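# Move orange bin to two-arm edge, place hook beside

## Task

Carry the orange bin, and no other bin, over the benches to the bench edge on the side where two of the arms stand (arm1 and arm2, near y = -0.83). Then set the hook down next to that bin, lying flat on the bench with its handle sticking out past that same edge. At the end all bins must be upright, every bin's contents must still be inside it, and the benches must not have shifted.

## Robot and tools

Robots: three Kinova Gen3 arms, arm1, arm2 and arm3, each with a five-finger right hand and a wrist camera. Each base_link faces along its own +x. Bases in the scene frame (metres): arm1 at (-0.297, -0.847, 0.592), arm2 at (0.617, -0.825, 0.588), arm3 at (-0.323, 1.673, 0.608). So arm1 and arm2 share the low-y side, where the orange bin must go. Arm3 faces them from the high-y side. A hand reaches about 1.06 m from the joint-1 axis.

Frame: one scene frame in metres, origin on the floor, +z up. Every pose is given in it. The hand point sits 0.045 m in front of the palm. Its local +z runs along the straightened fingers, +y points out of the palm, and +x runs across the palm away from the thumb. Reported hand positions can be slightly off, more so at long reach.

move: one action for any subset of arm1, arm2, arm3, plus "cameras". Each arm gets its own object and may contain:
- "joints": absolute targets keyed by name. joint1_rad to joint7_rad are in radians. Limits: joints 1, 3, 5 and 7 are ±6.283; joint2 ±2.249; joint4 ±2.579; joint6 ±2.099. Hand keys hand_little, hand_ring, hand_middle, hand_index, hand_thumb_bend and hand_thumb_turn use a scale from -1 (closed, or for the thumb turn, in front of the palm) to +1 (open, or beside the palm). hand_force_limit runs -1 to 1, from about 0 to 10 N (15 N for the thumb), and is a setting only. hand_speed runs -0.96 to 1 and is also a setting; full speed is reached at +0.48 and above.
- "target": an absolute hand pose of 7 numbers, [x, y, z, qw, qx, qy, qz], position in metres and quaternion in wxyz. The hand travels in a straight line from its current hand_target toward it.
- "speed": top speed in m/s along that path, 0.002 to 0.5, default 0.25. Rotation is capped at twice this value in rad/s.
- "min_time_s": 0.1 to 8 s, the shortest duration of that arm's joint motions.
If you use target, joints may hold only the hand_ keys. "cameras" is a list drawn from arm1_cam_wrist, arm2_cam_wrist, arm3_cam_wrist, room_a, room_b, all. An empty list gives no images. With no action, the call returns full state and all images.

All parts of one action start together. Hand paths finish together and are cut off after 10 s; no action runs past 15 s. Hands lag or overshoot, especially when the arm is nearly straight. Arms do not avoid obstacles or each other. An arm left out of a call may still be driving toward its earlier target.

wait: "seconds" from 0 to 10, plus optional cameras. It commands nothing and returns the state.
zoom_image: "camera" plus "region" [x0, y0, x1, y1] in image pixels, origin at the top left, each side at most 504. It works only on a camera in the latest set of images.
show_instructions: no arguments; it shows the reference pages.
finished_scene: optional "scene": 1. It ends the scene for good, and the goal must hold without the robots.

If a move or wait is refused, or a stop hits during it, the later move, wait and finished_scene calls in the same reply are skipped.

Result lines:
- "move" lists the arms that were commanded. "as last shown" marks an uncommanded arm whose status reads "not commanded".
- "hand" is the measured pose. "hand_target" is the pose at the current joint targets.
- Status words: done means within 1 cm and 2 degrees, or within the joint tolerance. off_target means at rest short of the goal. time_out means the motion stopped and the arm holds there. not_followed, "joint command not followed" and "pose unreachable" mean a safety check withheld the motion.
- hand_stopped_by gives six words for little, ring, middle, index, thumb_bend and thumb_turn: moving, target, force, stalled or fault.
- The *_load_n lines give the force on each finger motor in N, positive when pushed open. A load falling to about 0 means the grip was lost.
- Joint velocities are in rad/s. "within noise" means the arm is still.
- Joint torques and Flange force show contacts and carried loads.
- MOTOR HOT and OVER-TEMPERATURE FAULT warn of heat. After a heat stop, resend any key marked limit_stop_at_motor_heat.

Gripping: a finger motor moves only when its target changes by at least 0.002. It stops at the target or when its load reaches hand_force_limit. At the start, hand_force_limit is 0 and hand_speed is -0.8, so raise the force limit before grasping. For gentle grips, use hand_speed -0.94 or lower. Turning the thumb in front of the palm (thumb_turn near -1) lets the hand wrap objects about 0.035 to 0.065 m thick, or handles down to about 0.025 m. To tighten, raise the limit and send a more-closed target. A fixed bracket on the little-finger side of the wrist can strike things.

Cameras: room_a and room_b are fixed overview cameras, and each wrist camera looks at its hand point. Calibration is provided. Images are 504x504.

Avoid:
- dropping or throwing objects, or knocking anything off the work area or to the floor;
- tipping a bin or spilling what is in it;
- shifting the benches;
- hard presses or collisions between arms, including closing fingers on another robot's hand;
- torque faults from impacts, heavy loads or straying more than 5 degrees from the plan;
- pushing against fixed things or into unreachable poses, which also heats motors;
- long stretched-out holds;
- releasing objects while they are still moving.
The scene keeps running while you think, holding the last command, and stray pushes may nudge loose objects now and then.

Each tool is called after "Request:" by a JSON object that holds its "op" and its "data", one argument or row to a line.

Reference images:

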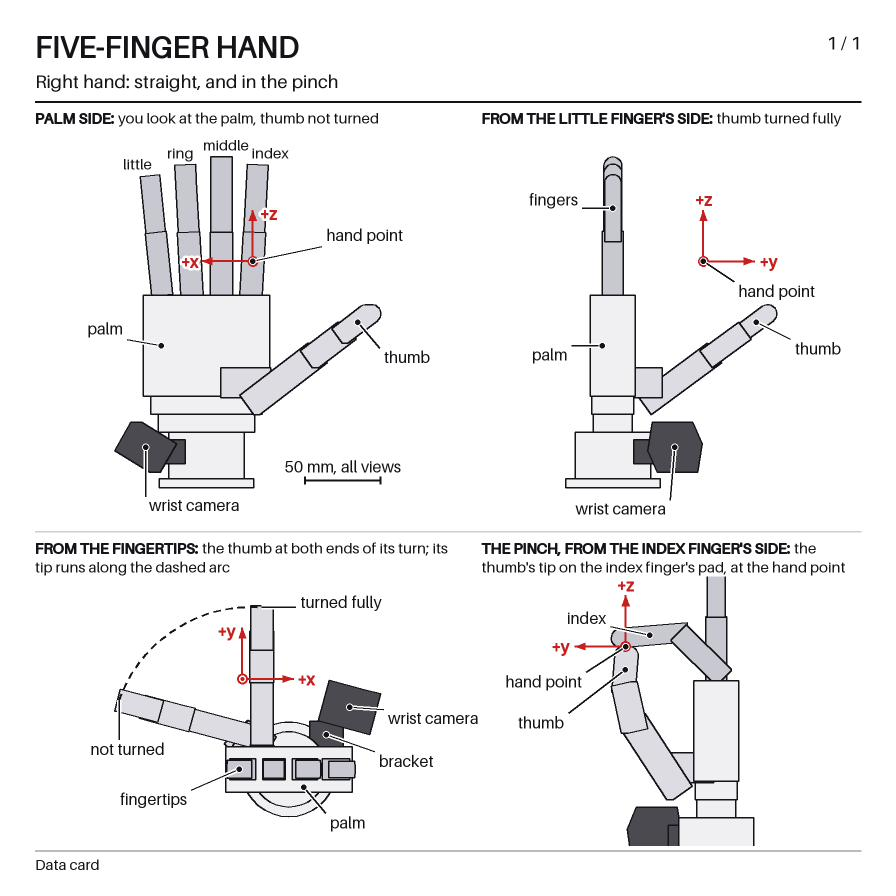

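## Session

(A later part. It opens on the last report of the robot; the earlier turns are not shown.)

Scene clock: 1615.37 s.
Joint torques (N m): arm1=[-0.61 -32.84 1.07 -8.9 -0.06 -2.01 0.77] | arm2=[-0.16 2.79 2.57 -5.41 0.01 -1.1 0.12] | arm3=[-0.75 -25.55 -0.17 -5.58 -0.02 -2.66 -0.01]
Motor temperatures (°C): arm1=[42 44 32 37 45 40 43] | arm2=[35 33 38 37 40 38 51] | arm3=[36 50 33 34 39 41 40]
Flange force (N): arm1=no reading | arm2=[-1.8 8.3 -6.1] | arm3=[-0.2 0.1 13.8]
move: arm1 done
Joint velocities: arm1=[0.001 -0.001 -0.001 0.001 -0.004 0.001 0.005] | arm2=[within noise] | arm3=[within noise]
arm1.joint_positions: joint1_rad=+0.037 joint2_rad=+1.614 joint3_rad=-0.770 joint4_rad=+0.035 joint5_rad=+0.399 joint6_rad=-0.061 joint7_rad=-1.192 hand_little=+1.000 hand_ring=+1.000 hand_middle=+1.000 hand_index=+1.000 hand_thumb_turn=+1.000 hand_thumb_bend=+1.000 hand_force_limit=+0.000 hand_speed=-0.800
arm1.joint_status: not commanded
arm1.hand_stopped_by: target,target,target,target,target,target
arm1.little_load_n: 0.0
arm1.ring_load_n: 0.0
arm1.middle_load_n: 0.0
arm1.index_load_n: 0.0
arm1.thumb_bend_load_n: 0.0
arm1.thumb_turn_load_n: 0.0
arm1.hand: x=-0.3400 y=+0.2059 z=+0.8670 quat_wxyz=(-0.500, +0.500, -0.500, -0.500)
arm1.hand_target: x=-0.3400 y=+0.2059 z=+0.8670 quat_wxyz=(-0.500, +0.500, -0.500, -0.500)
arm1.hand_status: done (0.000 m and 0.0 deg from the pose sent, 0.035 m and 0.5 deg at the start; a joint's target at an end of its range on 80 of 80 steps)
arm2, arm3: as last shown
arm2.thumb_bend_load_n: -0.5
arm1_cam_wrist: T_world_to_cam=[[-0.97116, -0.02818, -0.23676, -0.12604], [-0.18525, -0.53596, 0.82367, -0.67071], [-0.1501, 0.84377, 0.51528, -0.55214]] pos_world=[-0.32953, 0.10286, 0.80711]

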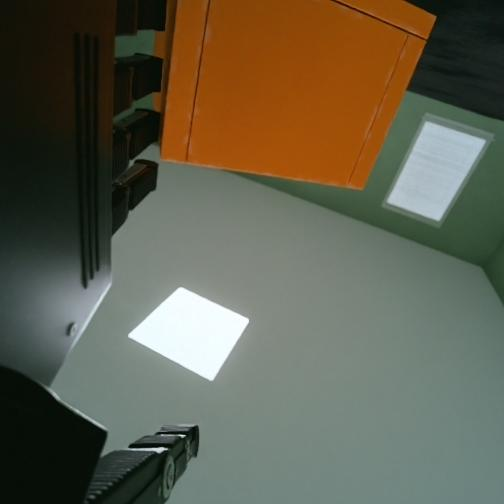

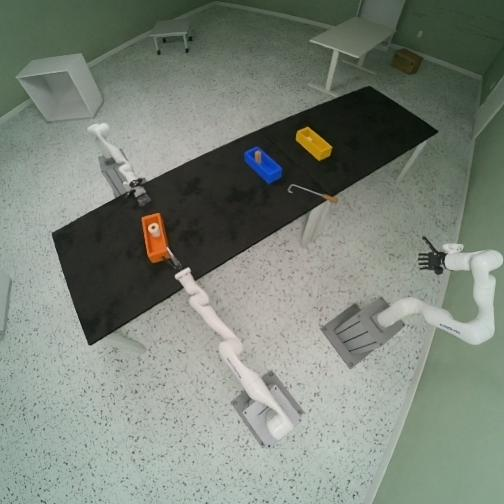

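Request:
{"op": "move", "data": {
  "arm1": {"target": [-0.365, 0.2060, 0.867, 0.5, -0.5, 0.5, 0.5], "speed": 0.04},
  "cameras": ["arm1_cam_wrist", "room_b"]
}}

Request:
{"op": "zoom_image", "data": {
  "camera": "room_b",
  "region": [110, 170, 260, 320]
}}

Scene clock: 1624.87 s.
Joint torques (N m): arm1=[-0.56 -32.77 1.07 -7.77 -0.3 -1.45 0.43] | arm2=[-0.23 2.73 2.49 -5.37 0 -1.17 0.15] | arm3=[-0.77 -25.61 -0.1 -5.57 -0.02 -2.62 0]
Motor temperatures (°C): arm1=[42 44 32 37 45 40 43] | arm2=[35 33 38 37 40 38 51] | arm3=[36 50 33 34 39 41 40]
Flange force (N): arm1=no reading | arm2=[-2.1 8.2 -6.5] | arm3=[-0.3 0.0 13.8]
move: arm1 done
Joint velocities: within noise
arm1.joint_positions: joint1_rad=+0.007 joint2_rad=+1.614 joint3_rad=-0.916 joint4_rad=+0.035 joint5_rad=+0.103 joint6_rad=-0.077 joint7_rad=-0.752 hand_little=+1.000 hand_ring=+1.000 hand_middle=+1.000 hand_index=+1.000 hand_thumb_turn=+1.000 hand_thumb_bend=+1.000 hand_force_limit=+0.000 hand_speed=-0.800
arm1.joint_status: not commanded
arm1.hand_stopped_by: target,target,target,target,target,target
arm1.little_load_n: 0.0
arm1.ring_load_n: 0.0
arm1.middle_load_n: 0.0
arm1.index_load_n: 0.0
arm1.thumb_bend_load_n: 0.0
arm1.thumb_turn_load_n: 0.0
arm1.hand: x=-0.3650 y=+0.2060 z=+0.8670 quat_wxyz=(-0.500, +0.500, -0.500, -0.500)
arm1.hand_target: x=-0.3650 y=+0.2060 z=+0.8670 quat_wxyz=(-0.500, +0.500, -0.500, -0.500)
arm1.hand_status: done (0.000 m and 0.0 deg from the pose sent, 0.025 m and 0.0 deg at the start; a joint's target at an end of its range on 50 of 57 steps)
arm2, arm3: as last shown
arm2.thumb_bend_load_n: 0.0
arm1_cam_wrist: T_world_to_cam=[[-0.97116, -0.02818, -0.23676, -0.15032], [-0.18525, -0.53596, 0.82367, -0.67534], [-0.1501, 0.84377, 0.51528, -0.55589]] pos_world=[-0.35453, 0.10286, 0.80711]

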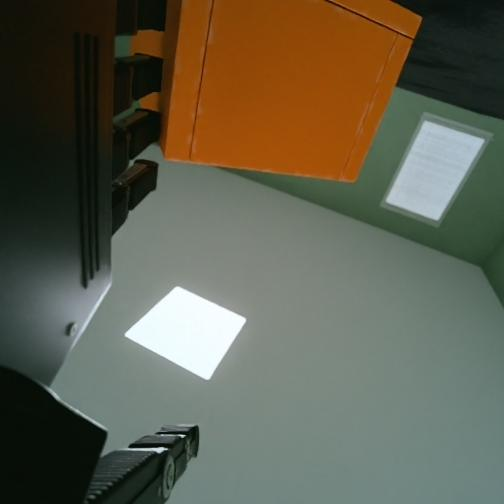

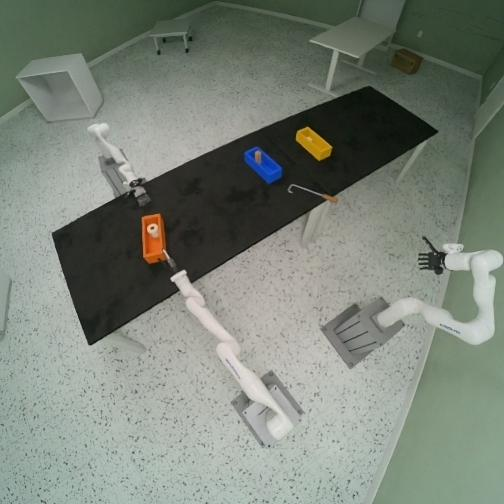

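Scaled by 3.360 from the camera's image (finer frame: 720x720).

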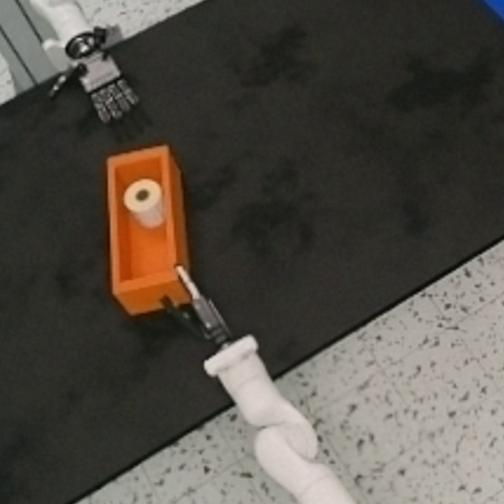

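Request:
{"op": "zoom_image", "data": {
  "camera": "room_b",
  "region": [130, 205, 190, 265]
}}

Scaled by 8.400 from the camera's image (finer frame: 720x720).

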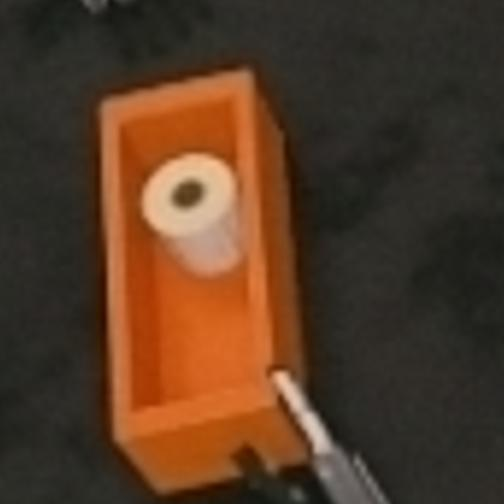

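Request:
{"op": "move", "data": {
  "arm1": {"target": [-0.345, 0.180, 0.880, 0.5, -0.5, 0.5, 0.5], "speed": 0.08},
  "arm3": {"target": [-0.325, 0.645, 0.880, 0.6691, 0.7431, 0.0, 0.0], "speed": 0.15},
  "cameras": ["arm3_cam_wrist", "room_b"]
}}

Request:
{"op": "zoom_image", "data": {
  "camera": "room_b",
  "region": [110, 170, 210, 270]
}}

Scene clock: 1699.23 s.
Joint torques (N m): arm1=[-0.56 -31.85 -2.32 -7.57 0.31 -1.3 0.43] | arm2=[-0.14 2.75 2.52 -5.36 -0.03 -1.14 0.16] | arm3=[-0.67 -28.9 -0.23 -7.29 -0.05 -2.65 -0.04]
Motor temperatures (°C): arm1=[42 47 32 37 45 40 43] | arm2=[35 33 38 37 40 38 51] | arm3=[36 49 33 34 39 41 40]
Flange force (N): arm1=[8.4 -3.4 -8.1] | arm2=[-2.0 8.2 -6.5] | arm3=[1.3 1.1 28.0]
move: arm1 done; arm3 done
Joint velocities: within noise
arm1.joint_positions: joint1_rad=+0.198 joint2_rad=+1.468 joint3_rad=-0.910 joint4_rad=+0.526 joint5_rad=+0.033 joint6_rad=-0.328 joint7_rad=-0.691 hand_little=+1.000 hand_ring=+1.000 hand_middle=+1.000 hand_index=+1.000 hand_thumb_turn=+1.000 hand_thumb_bend=+1.000 hand_force_limit=+0.000 hand_speed=-0.800
arm1.joint_status: not commanded
arm1.hand_stopped_by: target,target,target,target,target,target
arm1.little_load_n: 0.5
arm1.ring_load_n: 0.0
arm1.middle_load_n: 0.0
arm1.index_load_n: 0.0
arm1.thumb_bend_load_n: 0.0
arm1.thumb_turn_load_n: 0.0
arm1.hand: x=-0.3450 y=+0.1800 z=+0.8800 quat_wxyz=(-0.500, +0.500, -0.500, -0.500)
arm1.hand_target: x=-0.3450 y=+0.1800 z=+0.8800 quat_wxyz=(-0.500, +0.500, -0.500, -0.500)
arm1.hand_status: done (0.000 m and 0.0 deg from the pose sent, 0.035 m and 0.0 deg at the start)
arm2: as last shown
arm3.joint_positions: joint1_rad=-0.241 joint2_rad=+1.363 joint3_rad=+0.073 joint4_rad=+0.617 joint5_rad=-0.223 joint6_rad=-0.308 joint7_rad=-3.018 hand_little=+1.000 hand_ring=+1.000 hand_middle=+1.000 hand_index=+1.000 hand_thumb_turn=+1.000 hand_thumb_bend=+1.000 hand_force_limit=+0.000 hand_speed=-0.800
arm3.joint_status: not commanded
arm3.hand_stopped_by: target,target,target,target,target,target
arm3.little_load_n: 0.0
arm3.ring_load_n: 0.0
arm3.middle_load_n: 0.0
arm3.index_load_n: 0.0
arm3.thumb_bend_load_n: 0.0
arm3.thumb_turn_load_n: 0.0
arm3.hand: x=-0.3250 y=+0.6450 z=+0.8800 quat_wxyz=(-0.669, -0.743, +0.000, +0.000)
arm3.hand_target: x=-0.3250 y=+0.6450 z=+0.8800 quat_wxyz=(-0.669, -0.743, +0.000, +0.000)
arm3.hand_status: done (0.000 m and 0.0 deg from the pose sent, 0.113 m and 0.0 deg at the start)
arm3_cam_wrist: T_world_to_cam=[[0.31285, -0.09105, 0.94543, -0.67348], [-0.79014, 0.52743, 0.31226, -0.87885], [-0.52707, -0.84471, 0.09306, 0.40871]] pos_world=[-0.26829, 0.74745, 0.87311]

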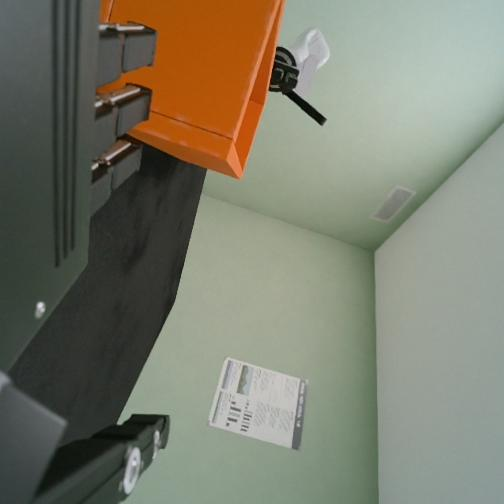

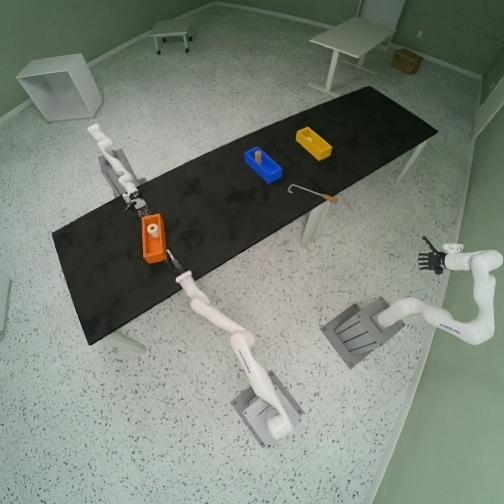

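Scaled by 5.040 from the camera's image (finer frame: 720x720).

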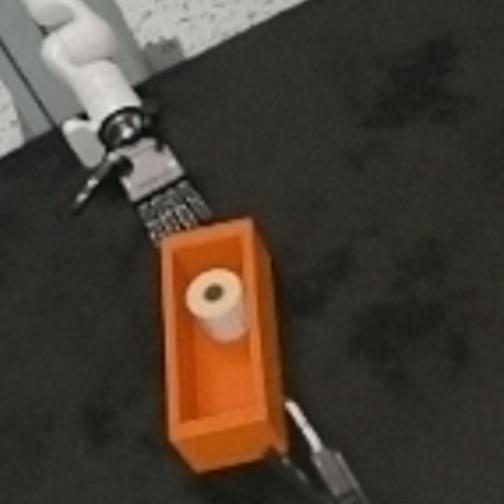

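Request:
{"op": "move", "data": {
  "arm3": {"target": [-0.327, 0.625, 0.880, 0.6691, 0.7431, 0.0, 0.0], "speed": 0.05},
  "cameras": ["arm3_cam_wrist", "room_b"]
}}

Request:
{"op": "zoom_image", "data": {
  "camera": "arm3_cam_wrist",
  "region": [60, 0, 310, 250]
}}

Scene clock: 1726.37 s.
Joint torques (N m): arm1=[-0.61 -31.93 -2.28 -7.49 0.29 -1.33 0.4] | arm2=[-0.19 2.74 2.56 -5.42 -0.03 -1.14 0.15] | arm3=[-0.76 -29.65 -0.2 -7.68 -0.11 -2.65 0.01]
Motor temperatures (°C): arm1=[42 48 32 37 45 40 43] | arm2=[34 33 38 37 40 38 51] | arm3=[36 48 33 34 39 41 40]
Flange force (N): arm1=[8.5 -3.6 -7.1] | arm2=[-1.9 8.4 -6.2] | arm3=no reading
move: arm3 done
Joint velocities: within noise
arm1, arm2: as last shown
arm1.little_load_n: 0.0
arm3.joint_positions: joint1_rad=-0.241 joint2_rad=+1.457 joint3_rad=+0.139 joint4_rad=+0.396 joint5_rad=-0.334 joint6_rad=-0.179 joint7_rad=-2.969 hand_little=+1.000 hand_ring=+1.000 hand_middle=+1.000 hand_index=+1.000 hand_thumb_turn=+1.000 hand_thumb_bend=+1.000 hand_force_limit=+0.000 hand_speed=-0.800
arm3.joint_status: not commanded
arm3.hand_stopped_by: target,target,target,target,target,target
arm3.little_load_n: 0.0
arm3.ring_load_n: 0.0
arm3.middle_load_n: 0.0
arm3.index_load_n: 0.0
arm3.thumb_bend_load_n: 0.0
arm3.thumb_turn_load_n: 0.0
arm3.hand: x=-0.3270 y=+0.6250 z=+0.8800 quat_wxyz=(-0.669, -0.743, +0.000, +0.000)
arm3.hand_target: x=-0.3270 y=+0.6250 z=+0.8800 quat_wxyz=(-0.669, -0.743, +0.000, +0.000)
arm3.hand_status: done (0.000 m and 0.0 deg from the pose sent, 0.020 m and 0.0 deg at the start)
arm3_cam_wrist: T_world_to_cam=[[0.3129, -0.09097, 0.94542, -0.67471], [-0.79012, 0.52745, 0.31225, -0.86989], [-0.52707, -0.8447, 0.09316, 0.39067]] pos_world=[-0.27029, 0.72745, 0.87311]

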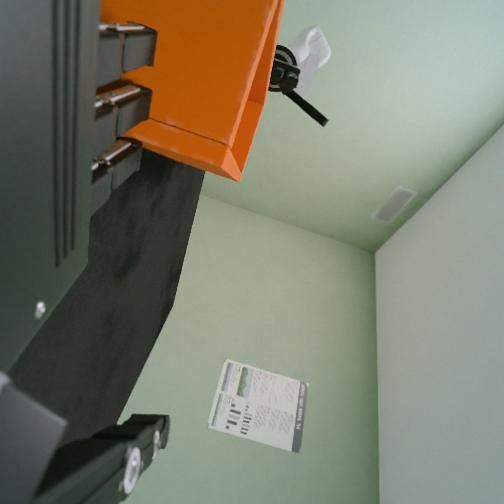

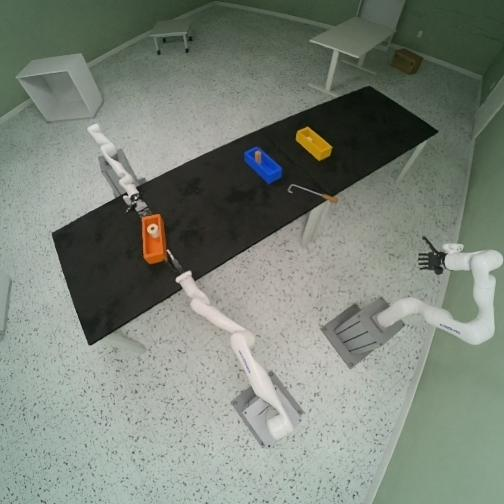

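Scaled by 2.016 from the camera's image (finer frame: 720x720).

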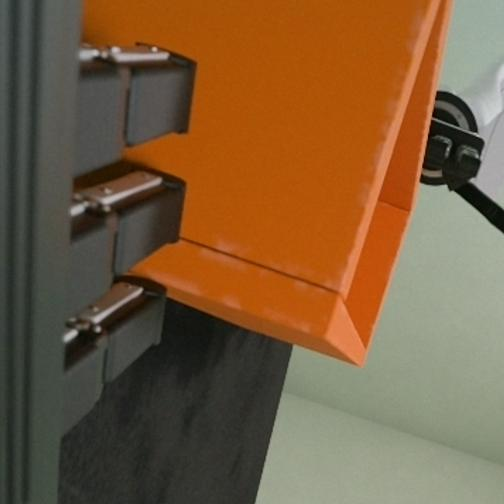

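Request:
{"op": "zoom_image", "data": {
  "camera": "room_b",
  "region": [110, 170, 210, 270]
}}

Scaled by 5.040 from the camera's image (finer frame: 720x720).

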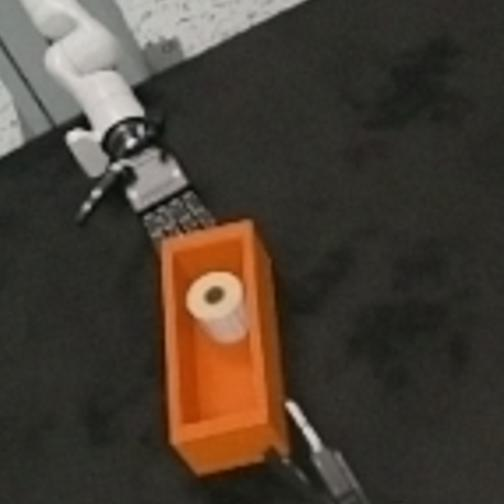

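Request:
{"op": "move", "data": {
  "arm3": {"target": [-0.327, 0.614, 0.880, 0.6691, 0.7431, 0.0, 0.0], "speed": 0.04},
  "cameras": ["arm3_cam_wrist", "room_b"]
}}

Request:
{"op": "zoom_image", "data": {
  "camera": "room_b",
  "region": [110, 170, 210, 270]
}}

Scene clock: 1747.53 s.
Joint torques (N m): arm1=[-0.52 -31.86 -2.27 -7.51 0.32 -1.34 0.43] | arm2=[-0.17 2.79 2.54 -5.36 0 -1.13 0.13] | arm3=[-0.47 -29.81 -0.09 -6.89 -0.18 -2.76 -0.02]
Motor temperatures (°C): arm1=[42 48 32 37 45 40 43] | arm2=[34 33 38 37 40 38 51] | arm3=[36 48 33 34 39 41 40]
Flange force (N): arm1=[8.4 -3.4 -7.1] | arm2=[-1.9 8.3 -6.4] | arm3=no reading
move: arm3 done
Joint velocities: arm1=[within noise] | arm2=[within noise] | arm3=[0 0.001 0.008 -0.001 -0.009 0.001 0]
arm1, arm2: as last shown
arm2.thumb_bend_load_n: -0.5
arm3.joint_positions: joint1_rad=-0.251 joint2_rad=+1.557 joint3_rad=+0.466 joint4_rad=+0.189 joint5_rad=-0.733 joint6_rad=-0.055 joint7_rad=-2.894 hand_little=+1.000 hand_ring=+1.000 hand_middle=+1.000 hand_index=+1.000 hand_thumb_turn=+1.000 hand_thumb_bend=+1.000 hand_force_limit=+0.000 hand_speed=-0.800
arm3.joint_status: not commanded
arm3.hand_stopped_by: target,target,target,target,target,target
arm3.little_load_n: 0.0
arm3.ring_load_n: 0.0
arm3.middle_load_n: 0.0
arm3.index_load_n: 0.0
arm3.thumb_bend_load_n: 0.0
arm3.thumb_turn_load_n: 0.0
arm3.hand: x=-0.3270 y=+0.6140 z=+0.8800 quat_wxyz=(-0.669, -0.743, +0.000, +0.000)
arm3.hand_target: x=-0.3270 y=+0.6140 z=+0.8800 quat_wxyz=(-0.669, -0.743, +0.000, +0.000)
arm3.hand_status: done (0.000 m and 0.0 deg from the pose sent, 0.011 m and 0.0 deg at the start)
arm3_cam_wrist: T_world_to_cam=[[0.31287, -0.09103, 0.94542, -0.67568], [-0.79018, 0.52736, 0.31227, -0.86406], [-0.527, -0.84475, 0.09307, 0.38152]] pos_world=[-0.27029, 0.71645, 0.87311]

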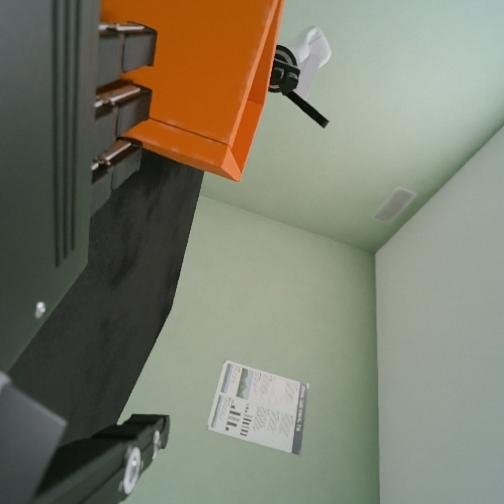

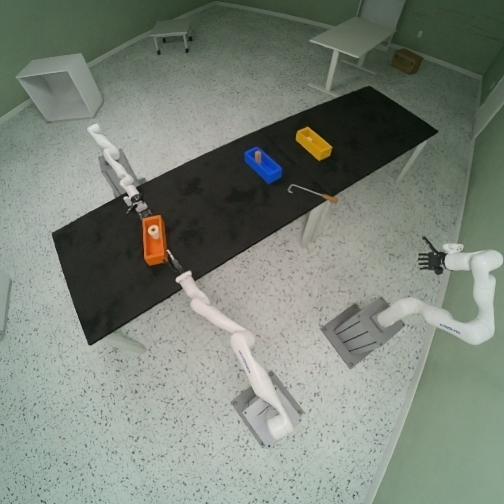

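Scaled by 5.040 from the camera's image (finer frame: 720x720).

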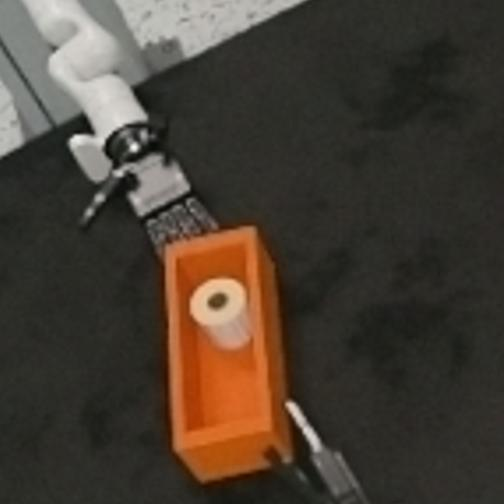

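Request:
{"op": "move", "data": {
  "arm3": {"target": [-0.327, 0.607, 0.880, 0.6691, 0.7431, 0.0, 0.0], "speed": 0.04},
  "cameras": ["arm3_cam_wrist", "room_b"]
}}

Request:
{"op": "zoom_image", "data": {
  "camera": "room_b",
  "region": [130, 205, 190, 265]
}}

Scene clock: 1762.17 s.
Joint torques (N m): arm1=[-0.54 -31.84 -2.28 -7.58 0.3 -1.36 0.41] | arm2=[-0.18 2.75 2.46 -5.39 -0.01 -1.12 0.15] | arm3=[-0.28 -29.88 -0.53 -0.81 -0.19 -2.5 -0.09]
Motor temperatures (°C): arm1=[42 48 32 37 45 40 43] | arm2=[34 33 38 37 40 38 51] | arm3=[36 48 33 34 39 41 40]
Flange force (N): arm1=[8.3 -3.5 -7.9] | arm2=[-2.0 8.0 -6.3] | arm3=no reading
move: arm3 moving
Joint velocities: arm1=[within noise] | arm2=[within noise] | arm3=[0.002 0.003 0.056 0 0.018 -0.001 -0.073]
arm1: as last shown
arm2.joint_positions: joint1_rad=+0.380 joint2_rad=-0.563 joint3_rad=-0.130 joint4_rad=+1.320 joint5_rad=+0.042 joint6_rad=+1.929 joint7_rad=-1.875 hand_little=+1.000 hand_ring=+1.000 hand_middle=+1.000 hand_index=+1.000 hand_thumb_turn=+1.000 hand_thumb_bend=+1.000 hand_force_limit=+0.000 hand_speed=-0.800
arm2.joint_status: not commanded
arm2.hand_stopped_by: target,target,target,target,target,target
arm2.little_load_n: 0.0
arm2.ring_load_n: 0.0
arm2.middle_load_n: 0.0
arm2.index_load_n: 0.0
arm2.thumb_bend_load_n: 0.0
arm2.thumb_turn_load_n: 0.0
arm2.hand: x=+0.6451 y=-0.6386 z=+1.1815 quat_wxyz=(-0.189, +0.446, -0.867, -0.117)
arm2.hand_target: x=+0.6451 y=-0.6386 z=+1.1815 quat_wxyz=(-0.189, +0.446, -0.867, -0.117)
arm2.hand_status: not commanded
arm3.joint_positions: joint1_rad=-0.220 joint2_rad=+1.626 joint3_rad=+1.200 joint4_rad=+0.046 joint5_rad=-0.816 joint6_rad=+0.043 joint7_rad=-3.542 hand_little=+1.000 hand_ring=+1.000 hand_middle=+1.000 hand_index=+1.000 hand_thumb_turn=+1.000 hand_thumb_bend=+1.000 hand_force_limit=+0.000 hand_speed=-0.800
arm3.joint_status: not commanded
arm3.hand_stopped_by: target,target,target,target,target,target
arm3.little_load_n: 0.0
arm3.ring_load_n: 0.0
arm3.middle_load_n: 0.0
arm3.index_load_n: 0.0
arm3.thumb_bend_load_n: 0.0
arm3.thumb_turn_load_n: 0.0
arm3.hand: x=-0.3270 y=+0.6105 z=+0.8801 quat_wxyz=(-0.666, -0.746, -0.003, -0.003)
arm3.hand_target: x=-0.3270 y=+0.6105 z=+0.8801 quat_wxyz=(-0.666, -0.746, -0.003, -0.003)
arm3.hand_status: moving (0.004 m and 0.7 deg from the pose sent, 0.007 m and 0.0 deg at the start)
arm3_cam_wrist: T_world_to_cam=[[0.31342, -0.09706, 0.94464, -0.67149], [-0.79487, 0.51746, 0.31689, -0.86184], [-0.51958, -0.85018, 0.08503, 0.3914]] pos_world=[-0.27122, 0.71356, 0.87415]

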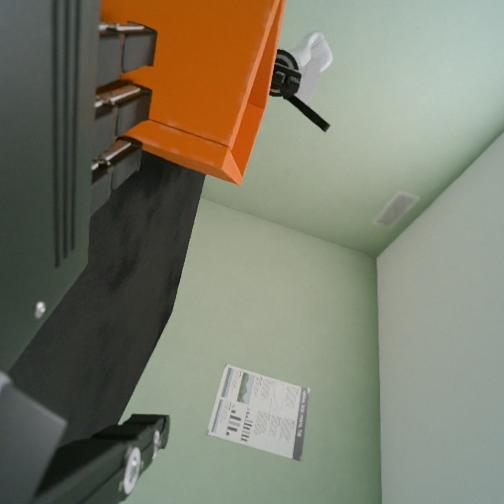

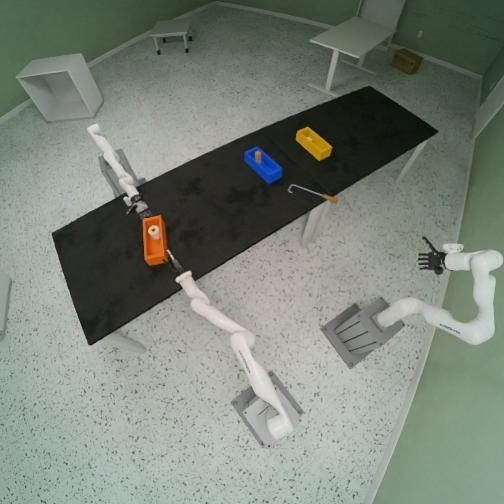

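Scaled by 8.400 from the camera's image (finer frame: 720x720).

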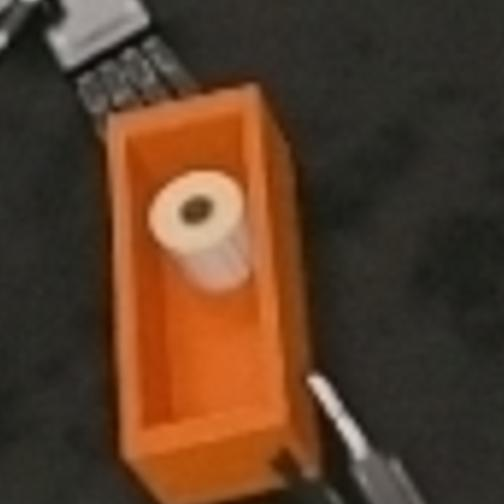

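Request:
{"op": "move", "data": {
  "arm1": {"target": [-0.361, 0.130, 0.895, 0.7071, -0.7071, 0.0, 0.0], "speed": 0.3, "joints": {"hand_middle": 0.4}},
  "arm3": {"target": [-0.327, 0.66, 0.880, 0.6691, 0.7431, 0.0, 0.0], "speed": 0.15}
}}

Request:
{"op": "move", "data": {
  "arm1": {"target": [-0.361, 0.190, 0.865, 0.7071, -0.7071, 0.0, 0.0], "speed": 0.15},
  "cameras": ["arm1_cam_wrist", "room_b"]
}}

Request:
{"op": "zoom_image", "data": {
  "camera": "arm1_cam_wrist",
  "region": [80, 50, 330, 300]
}}

Request:
{"op": "zoom_image", "data": {
  "camera": "room_b",
  "region": [130, 205, 190, 265]
}}

Scene clock: 1813.37 s.
Joint torques (N m): arm1=[-0.53 -29.85 0.9 -11.26 -0.05 -2.06 0.37] | arm2=[-0.19 2.72 2.5 -5.4 0.01 -1.17 0.14] | arm3=[-0.7 -28.02 3.04 -5.16 -0.66 -2.26 0]
Motor temperatures (°C): arm1=[42 49 32 37 45 40 43] | arm2=[34 33 38 37 40 38 51] | arm3=[36 47 33 34 39 41 40]
Flange force (N): arm1=[4.1 6.9 -2.8] | arm2=[-2.0 8.2 -6.4] | arm3=[0.4 0.2 23.2]
move: arm1 done; arm3 done
Joint velocities: within noise
arm1.joint_positions: joint1_rad=-0.025 joint2_rad=+1.083 joint3_rad=-0.086 joint4_rad=+0.899 joint5_rad=-0.250 joint6_rad=-0.419 joint7_rad=+0.312 hand_little=+1.000 hand_ring=+1.000 hand_middle=+0.400 hand_index=+1.000 hand_thumb_turn=+1.000 hand_thumb_bend=+1.000 hand_force_limit=+0.000 hand_speed=-0.800
arm1.joint_status: all done
arm1.hand_stopped_by: target,target,target,target,target,target
arm1.little_load_n: 0.5
arm1.ring_load_n: 0.0
arm1.middle_load_n: 0.0
arm1.index_load_n: 0.0
arm1.thumb_bend_load_n: 0.0
arm1.thumb_turn_load_n: 0.0
arm1.hand: x=-0.3610 y=+0.1300 z=+0.8950 quat_wxyz=(-0.707, +0.707, +0.000, +0.000)
arm1.hand_target: x=-0.3610 y=+0.1300 z=+0.8950 quat_wxyz=(-0.707, +0.707, +0.000, +0.000)
arm1.hand_status: done (0.000 m and 0.0 deg from the pose sent, 0.055 m and 90.0 deg at the start)
arm2: as last shown
arm3.joint_positions: joint1_rad=-0.404 joint2_rad=+1.375 joint3_rad=+0.629 joint4_rad=+0.757 joint5_rad=-0.089 joint6_rad=-0.369 joint7_rad=-3.692 hand_little=+1.000 hand_ring=+1.000 hand_middle=+1.000 hand_index=+1.000 hand_thumb_turn=+1.000 hand_thumb_bend=+1.000 hand_force_limit=+0.000 hand_speed=-0.800
arm3.joint_status: not commanded
arm3.hand_stopped_by: target,target,target,target,target,target
arm3.little_load_n: 0.0
arm3.ring_load_n: 0.0
arm3.middle_load_n: 0.0
arm3.index_load_n: 0.0
arm3.thumb_bend_load_n: 0.0
arm3.thumb_turn_load_n: 0.0
arm3.hand: x=-0.3270 y=+0.6600 z=+0.8800 quat_wxyz=(-0.669, -0.743, +0.000, +0.000)
arm3.hand_target: x=-0.3270 y=+0.6600 z=+0.8800 quat_wxyz=(-0.669, -0.743, +0.000, +0.000)
arm3.hand_status: done (0.000 m and 0.0 deg from the pose sent, 0.049 m and 0.7 deg at the start)
pictures: none

Scene clock: 1814.70 s.
Joint torques (N m): arm1=[-0.53 -32.16 1.57 -11.83 -0.15 -2.01 0.39] | arm2=[-0.21 2.75 2.53 -5.4 0.01 -1.17 0.14] | arm3=[-0.72 -28.06 3.07 -5.13 -0.67 -2.31 0.01]
Motor temperatures (°C): arm1=[42 49 32 37 45 40 43] | arm2=[34 33 38 37 40 38 51] | arm3=[36 47 33 34 39 41 40]
Flange force (N): arm1=no reading | arm2=[-1.9 8.3 -6.4] | arm3=[0.4 0.3 23.8]
move: arm1 done
Joint velocities: within noise
arm1.joint_positions: joint1_rad=-0.055 joint2_rad=+1.341 joint3_rad=+0.036 joint4_rad=+0.409 joint5_rad=-0.463 joint6_rad=-0.184 joint7_rad=+0.427 hand_little=+1.000 hand_ring=+1.000 hand_middle=+0.400 hand_index=+1.000 hand_thumb_turn=+1.000 hand_thumb_bend=+1.000 hand_force_limit=+0.000 hand_speed=-0.800
arm1.joint_status: not commanded
arm1.hand_stopped_by: target,target,target,target,target,target
arm1.little_load_n: 0.0
arm1.ring_load_n: 0.0
arm1.middle_load_n: -0.5
arm1.index_load_n: 0.0
arm1.thumb_bend_load_n: 0.0
arm1.thumb_turn_load_n: -0.5
arm1.hand: x=-0.3610 y=+0.1900 z=+0.8650 quat_wxyz=(-0.707, +0.707, +0.000, +0.000)
arm1.hand_target: x=-0.3610 y=+0.1900 z=+0.8650 quat_wxyz=(-0.707, +0.707, +0.000, +0.000)
arm1.hand_status: done (0.000 m and 0.0 deg from the pose sent, 0.067 m and 0.0 deg at the start)
arm2, arm3: as last shown
arm2.little_load_n: 0.5
arm1_cam_wrist: T_world_to_cam=[[0.23677, -0.02814, -0.97116, 0.92396], [-0.82362, -0.53603, -0.18526, -0.0392], [-0.51536, 0.84373, -0.15009, -0.09714]] pos_world=[-0.30111, 0.08696, 0.87547]

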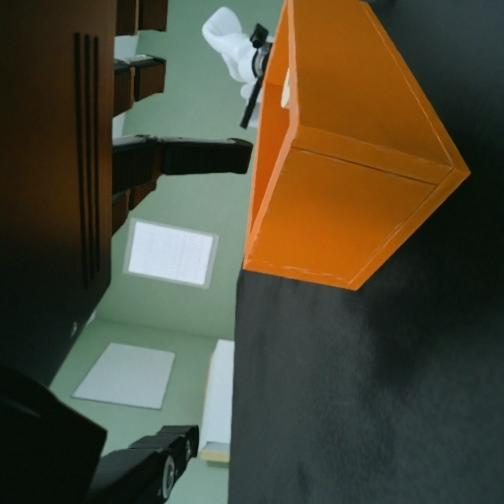

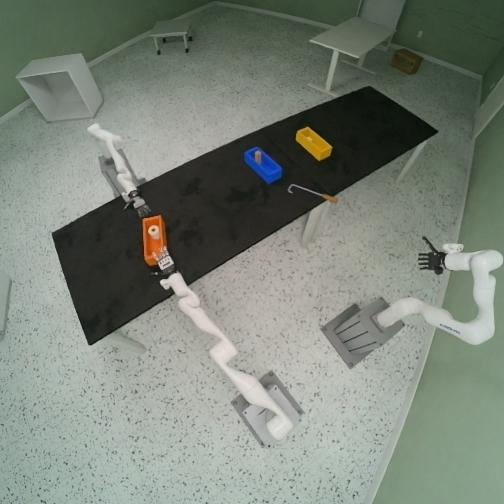

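Scaled by 2.016 from the camera's image (finer frame: 720x720).

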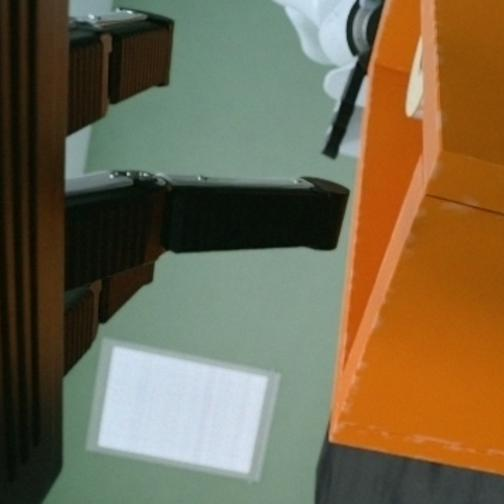

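Scaled by 8.400 from the camera's image (finer frame: 720x720).

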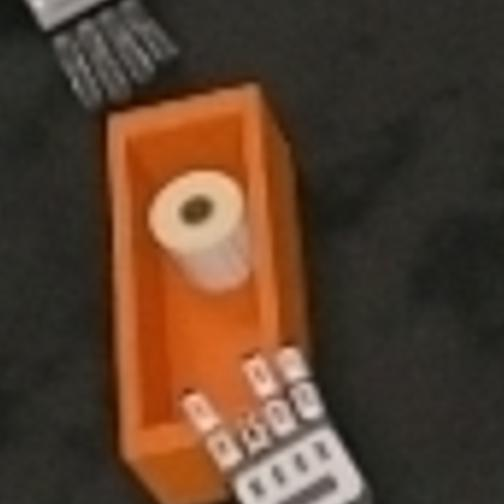

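Request:
{"op": "move", "data": {
  "arm1": {"target": [-0.360, 0.2072, 0.845, 0.7071, -0.7071, 0.0, 0.0], "speed": 0.06, "joints": {"hand_middle": 0.65}}
}}

Request:
{"op": "move", "data": {
  "arm1": {"target": [-0.360, 0.2072, 0.826, 0.7071, -0.7071, 0.0, 0.0], "speed": 0.04},
  "cameras": ["arm1_cam_wrist", "room_b"]
}}

Request:
{"op": "zoom_image", "data": {
  "camera": "arm1_cam_wrist",
  "region": [80, 50, 330, 300]
}}

Scene clock: 1891.87 s.
Joint torques (N m): arm1=[-0.59 -32.62 1.99 -11.05 0.01 -0.55 0.37] | arm2=[-0.2 2.77 2.49 -5.44 0.01 -1.11 0.12] | arm3=[-0.74 -28.08 3.07 -5.16 -0.65 -2.3 -0.02]
Motor temperatures (°C): arm1=[42 46 32 38 45 40 43] | arm2=[34 33 38 37 40 38 51] | arm3=[36 52 33 34 39 41 40]
Flange force (N): arm1=no reading | arm2=[-1.9 8.1 -6.0] | arm3=[0.5 0.1 23.7]
move: arm1 moving
Joint velocities: arm1=[0.002 0.004 -0.012 -0.008 -0.091 0 0.103] | arm2=[within noise] | arm3=[within noise]
arm1.joint_positions: joint1_rad=-0.057 joint2_rad=+1.521 joint3_rad=+0.393 joint4_rad=+0.079 joint5_rad=-1.658 joint6_rad=-0.065 joint7_rad=+1.271 hand_little=+1.000 hand_ring=+1.000 hand_middle=+0.650 hand_index=+1.000 hand_thumb_turn=+1.000 hand_thumb_bend=+1.000 hand_force_limit=+0.000 hand_speed=-0.800
arm1.joint_status: all done
arm1.hand_stopped_by: target,target,target,target,target,target
arm1.little_load_n: 0.0
arm1.ring_load_n: 0.0
arm1.middle_load_n: 0.0
arm1.index_load_n: 0.0
arm1.thumb_bend_load_n: 0.0
arm1.thumb_turn_load_n: 0.0
arm1.hand: x=-0.3599 y=+0.2062 z=+0.8450 quat_wxyz=(-0.710, +0.705, +0.000, +0.000)
arm1.hand_target: x=-0.3599 y=+0.2062 z=+0.8450 quat_wxyz=(-0.710, +0.705, +0.000, +0.000)
arm1.hand_status: moving (0.001 m and 0.4 deg from the pose sent, 0.026 m and 0.0 deg at the start)
arm2, arm3: as last shown
arm2.little_load_n: 0.0
arm2.thumb_bend_load_n: -0.5
pictures: none

Scene clock: 1894.50 s.
Joint torques (N m): arm1=[-0.47 -23.55 1.16 -5.89 -0.35 0.41 0.46] | arm2=[-0.24 2.72 2.53 -5.33 0 -1.13 0.1] | arm3=[-0.71 -28.02 3.03 -5.13 -0.68 -2.26 -0.01]
Motor temperatures (°C): arm1=[42 46 32 38 45 40 43] | arm2=[34 33 38 37 40 38 51] | arm3=[36 52 33 34 39 41 40]
Flange force (N): arm1=no reading | arm2=[-2.2 8.3 -6.6] | arm3=[0.4 0.2 23.5]
move: arm1 done
Joint velocities: arm1=[0 0.001 -0.001 -0.002 -0.016 0 0.016] | arm2=[within noise] | arm3=[within noise]
arm1.joint_positions: joint1_rad=-0.050 joint2_rad=+1.560 joint3_rad=+0.382 joint4_rad=+0.040 joint5_rad=-1.718 joint6_rad=-0.073 joint7_rad=+1.342 hand_little=+1.000 hand_ring=+1.000 hand_middle=+0.651 hand_index=+1.000 hand_thumb_turn=+1.000 hand_thumb_bend=+1.000 hand_force_limit=+0.000 hand_speed=-0.800
arm1.joint_status: not commanded
arm1.hand_stopped_by: target,target,target,target,target,target
arm1.little_load_n: 0.0
arm1.ring_load_n: 0.0
arm1.middle_load_n: 11.0
arm1.index_load_n: 0.0
arm1.thumb_bend_load_n: 0.0
arm1.thumb_turn_load_n: -0.5
arm1.hand: x=-0.3600 y=+0.2066 z=+0.8260 quat_wxyz=(-0.708, +0.706, +0.000, +0.000)
arm1.hand_target: x=-0.3600 y=+0.2066 z=+0.8260 quat_wxyz=(-0.708, +0.706, +0.000, +0.000)
arm1.hand_status: done (0.001 m and 0.1 deg from the pose sent, 0.019 m and 0.4 deg at the start)
arm2, arm3: as last shown
arm2.thumb_bend_load_n: 0.0
arm1_cam_wrist: T_world_to_cam=[[0.23667, -0.02648, -0.97123, 0.88597], [-0.82387, -0.53533, -0.18616, -0.03613], [-0.515, 0.84423, -0.14851, -0.1178]] pos_world=[-0.30011, 0.10357, 0.83627]

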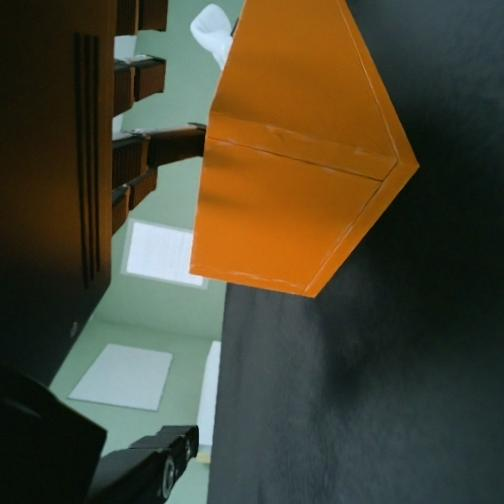

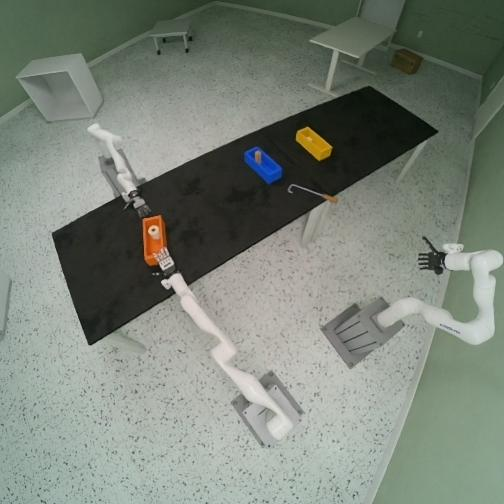

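Scaled by 2.016 from the camera's image (finer frame: 720x720).

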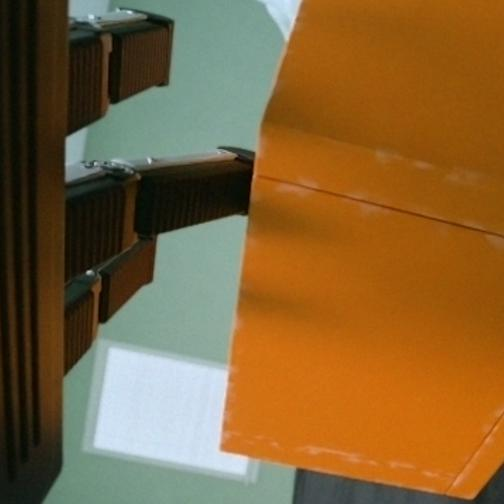

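Request:
{"op": "move", "data": {
  "arm1": {"target": [-0.367, 0.2072, 0.840, 0.7071, -0.7071, 0.0, 0.0], "speed": 0.06}
}}

Request:
{"op": "move", "data": {
  "arm1": {"target": [-0.367, 0.2072, 0.826, 0.7071, -0.7071, 0.0, 0.0], "speed": 0.04},
  "cameras": ["arm1_cam_wrist"]
}}

Request:
{"op": "zoom_image", "data": {
  "camera": "arm1_cam_wrist",
  "region": [80, 50, 330, 300]
}}

Scene clock: 1920.70 s.
Joint torques (N m): arm1=[-0.62 -32.87 1.64 -11.31 -0.39 0.19 0.31] | arm2=[-0.24 2.74 2.51 -5.38 0.01 -1.12 0.13] | arm3=[-0.71 -28.08 3.05 -5.17 -0.66 -2.25 0.01]
Motor temperatures (°C): arm1=[42 45 32 38 45 40 43] | arm2=[34 33 38 37 40 38 51] | arm3=[36 53 33 34 39 41 40]
Flange force (N): arm1=no reading | arm2=[-2.0 8.3 -6.3] | arm3=[0.4 0.1 23.3]
move: arm1 done
Joint velocities: arm1=[0 0.001 -0.001 -0.002 -0.016 0 0.015] | arm2=[within noise] | arm3=[within noise]
arm1.joint_positions: joint1_rad=-0.060 joint2_rad=+1.540 joint3_rad=+0.335 joint4_rad=+0.043 joint5_rad=-1.884 joint6_rad=-0.082 joint7_rad=+1.556 hand_little=+1.000 hand_ring=+1.000 hand_middle=+0.650 hand_index=+1.000 hand_thumb_turn=+1.000 hand_thumb_bend=+1.000 hand_force_limit=+0.000 hand_speed=-0.800
arm1.joint_status: not commanded
arm1.hand_stopped_by: target,target,target,target,target,target
arm1.little_load_n: 0.0
arm1.ring_load_n: 0.0
arm1.middle_load_n: 0.0
arm1.index_load_n: -0.5
arm1.thumb_bend_load_n: 0.0
arm1.thumb_turn_load_n: -0.5
arm1.hand: x=-0.3670 y=+0.2060 z=+0.8400 quat_wxyz=(-0.708, +0.706, +0.000, +0.000)
arm1.hand_target: x=-0.3669 y=+0.2060 z=+0.8400 quat_wxyz=(-0.708, +0.706, +0.000, +0.000)
arm1.hand_status: done (0.001 m and 0.2 deg from the pose sent, 0.016 m and 0.1 deg at the start)
arm2, arm3: as last shown
arm2.thumb_bend_load_n: -0.5
arm3.thumb_bend_load_n: -0.5
pictures: none

Scene clock: 1922.87 s.
Joint torques (N m): arm1=[-0.19 -22.02 1.38 -4.6 -0.25 0.42 0.25] | arm2=[-0.22 2.77 2.54 -5.4 0.03 -1.15 0.13] | arm3=[-0.71 -28.04 3.03 -5.16 -0.64 -2.28 -0.04]
Motor temperatures (°C): arm1=[42 45 32 38 45 40 43] | arm2=[34 33 38 37 40 38 51] | arm3=[36 53 33 34 39 41 40]
Flange force (N): arm1=no reading | arm2=[-1.9 8.4 -6.3] | arm3=[0.6 0.1 23.4]
move: arm1 done
Joint velocities: arm1=[0.001 -0.001 0.008 0 0.008 0 -0.016] | arm2=[within noise] | arm3=[within noise]
arm1.joint_positions: joint1_rad=-0.060 joint2_rad=+1.563 joint3_rad=+0.404 joint4_rad=+0.037 joint5_rad=-1.774 joint6_rad=-0.083 joint7_rad=+1.376 hand_little=+1.000 hand_ring=+1.000 hand_middle=+0.651 hand_index=+1.000 hand_thumb_turn=+1.000 hand_thumb_bend=+1.000 hand_force_limit=+0.000 hand_speed=-0.800
arm1.joint_status: not commanded
arm1.hand_stopped_by: target,target,target,target,target,target
arm1.little_load_n: 0.0
arm1.ring_load_n: 0.0
arm1.middle_load_n: 11.5
arm1.index_load_n: -0.5
arm1.thumb_bend_load_n: 0.0
arm1.thumb_turn_load_n: 0.0
arm1.hand: x=-0.3670 y=+0.2063 z=+0.8259 quat_wxyz=(-0.708, +0.706, +0.000, +0.000)
arm1.hand_target: x=-0.3670 y=+0.2063 z=+0.8260 quat_wxyz=(-0.708, +0.706, +0.000, +0.000)
arm1.hand_status: done (0.001 m and 0.1 deg from the pose sent, 0.014 m and 0.2 deg at the start; a joint's target at an end of its range on 36 of 65 steps)
arm2, arm3: as last shown
arm2.thumb_bend_load_n: 0.0
arm3.thumb_bend_load_n: 0.0
arm1_cam_wrist: T_world_to_cam=[[0.23665, -0.026, -0.97125, 0.8875], [-0.82408, -0.53491, -0.18647, -0.04206], [-0.51468, 0.84451, -0.14801, -0.12149]] pos_world=[-0.30721, 0.10317, 0.83616]

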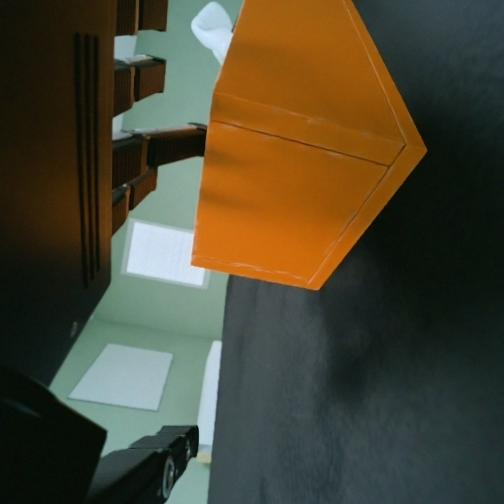

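Scaled by 2.016 from the camera's image (finer frame: 720x720).

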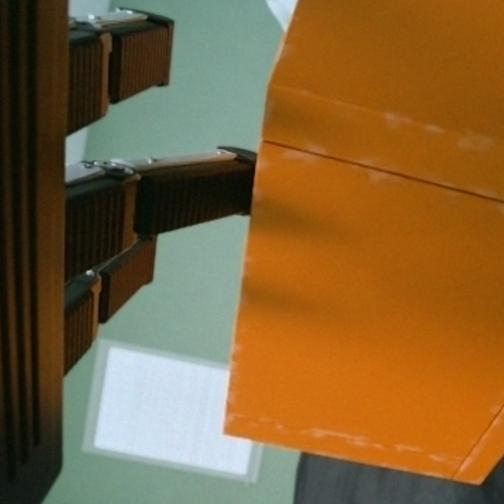

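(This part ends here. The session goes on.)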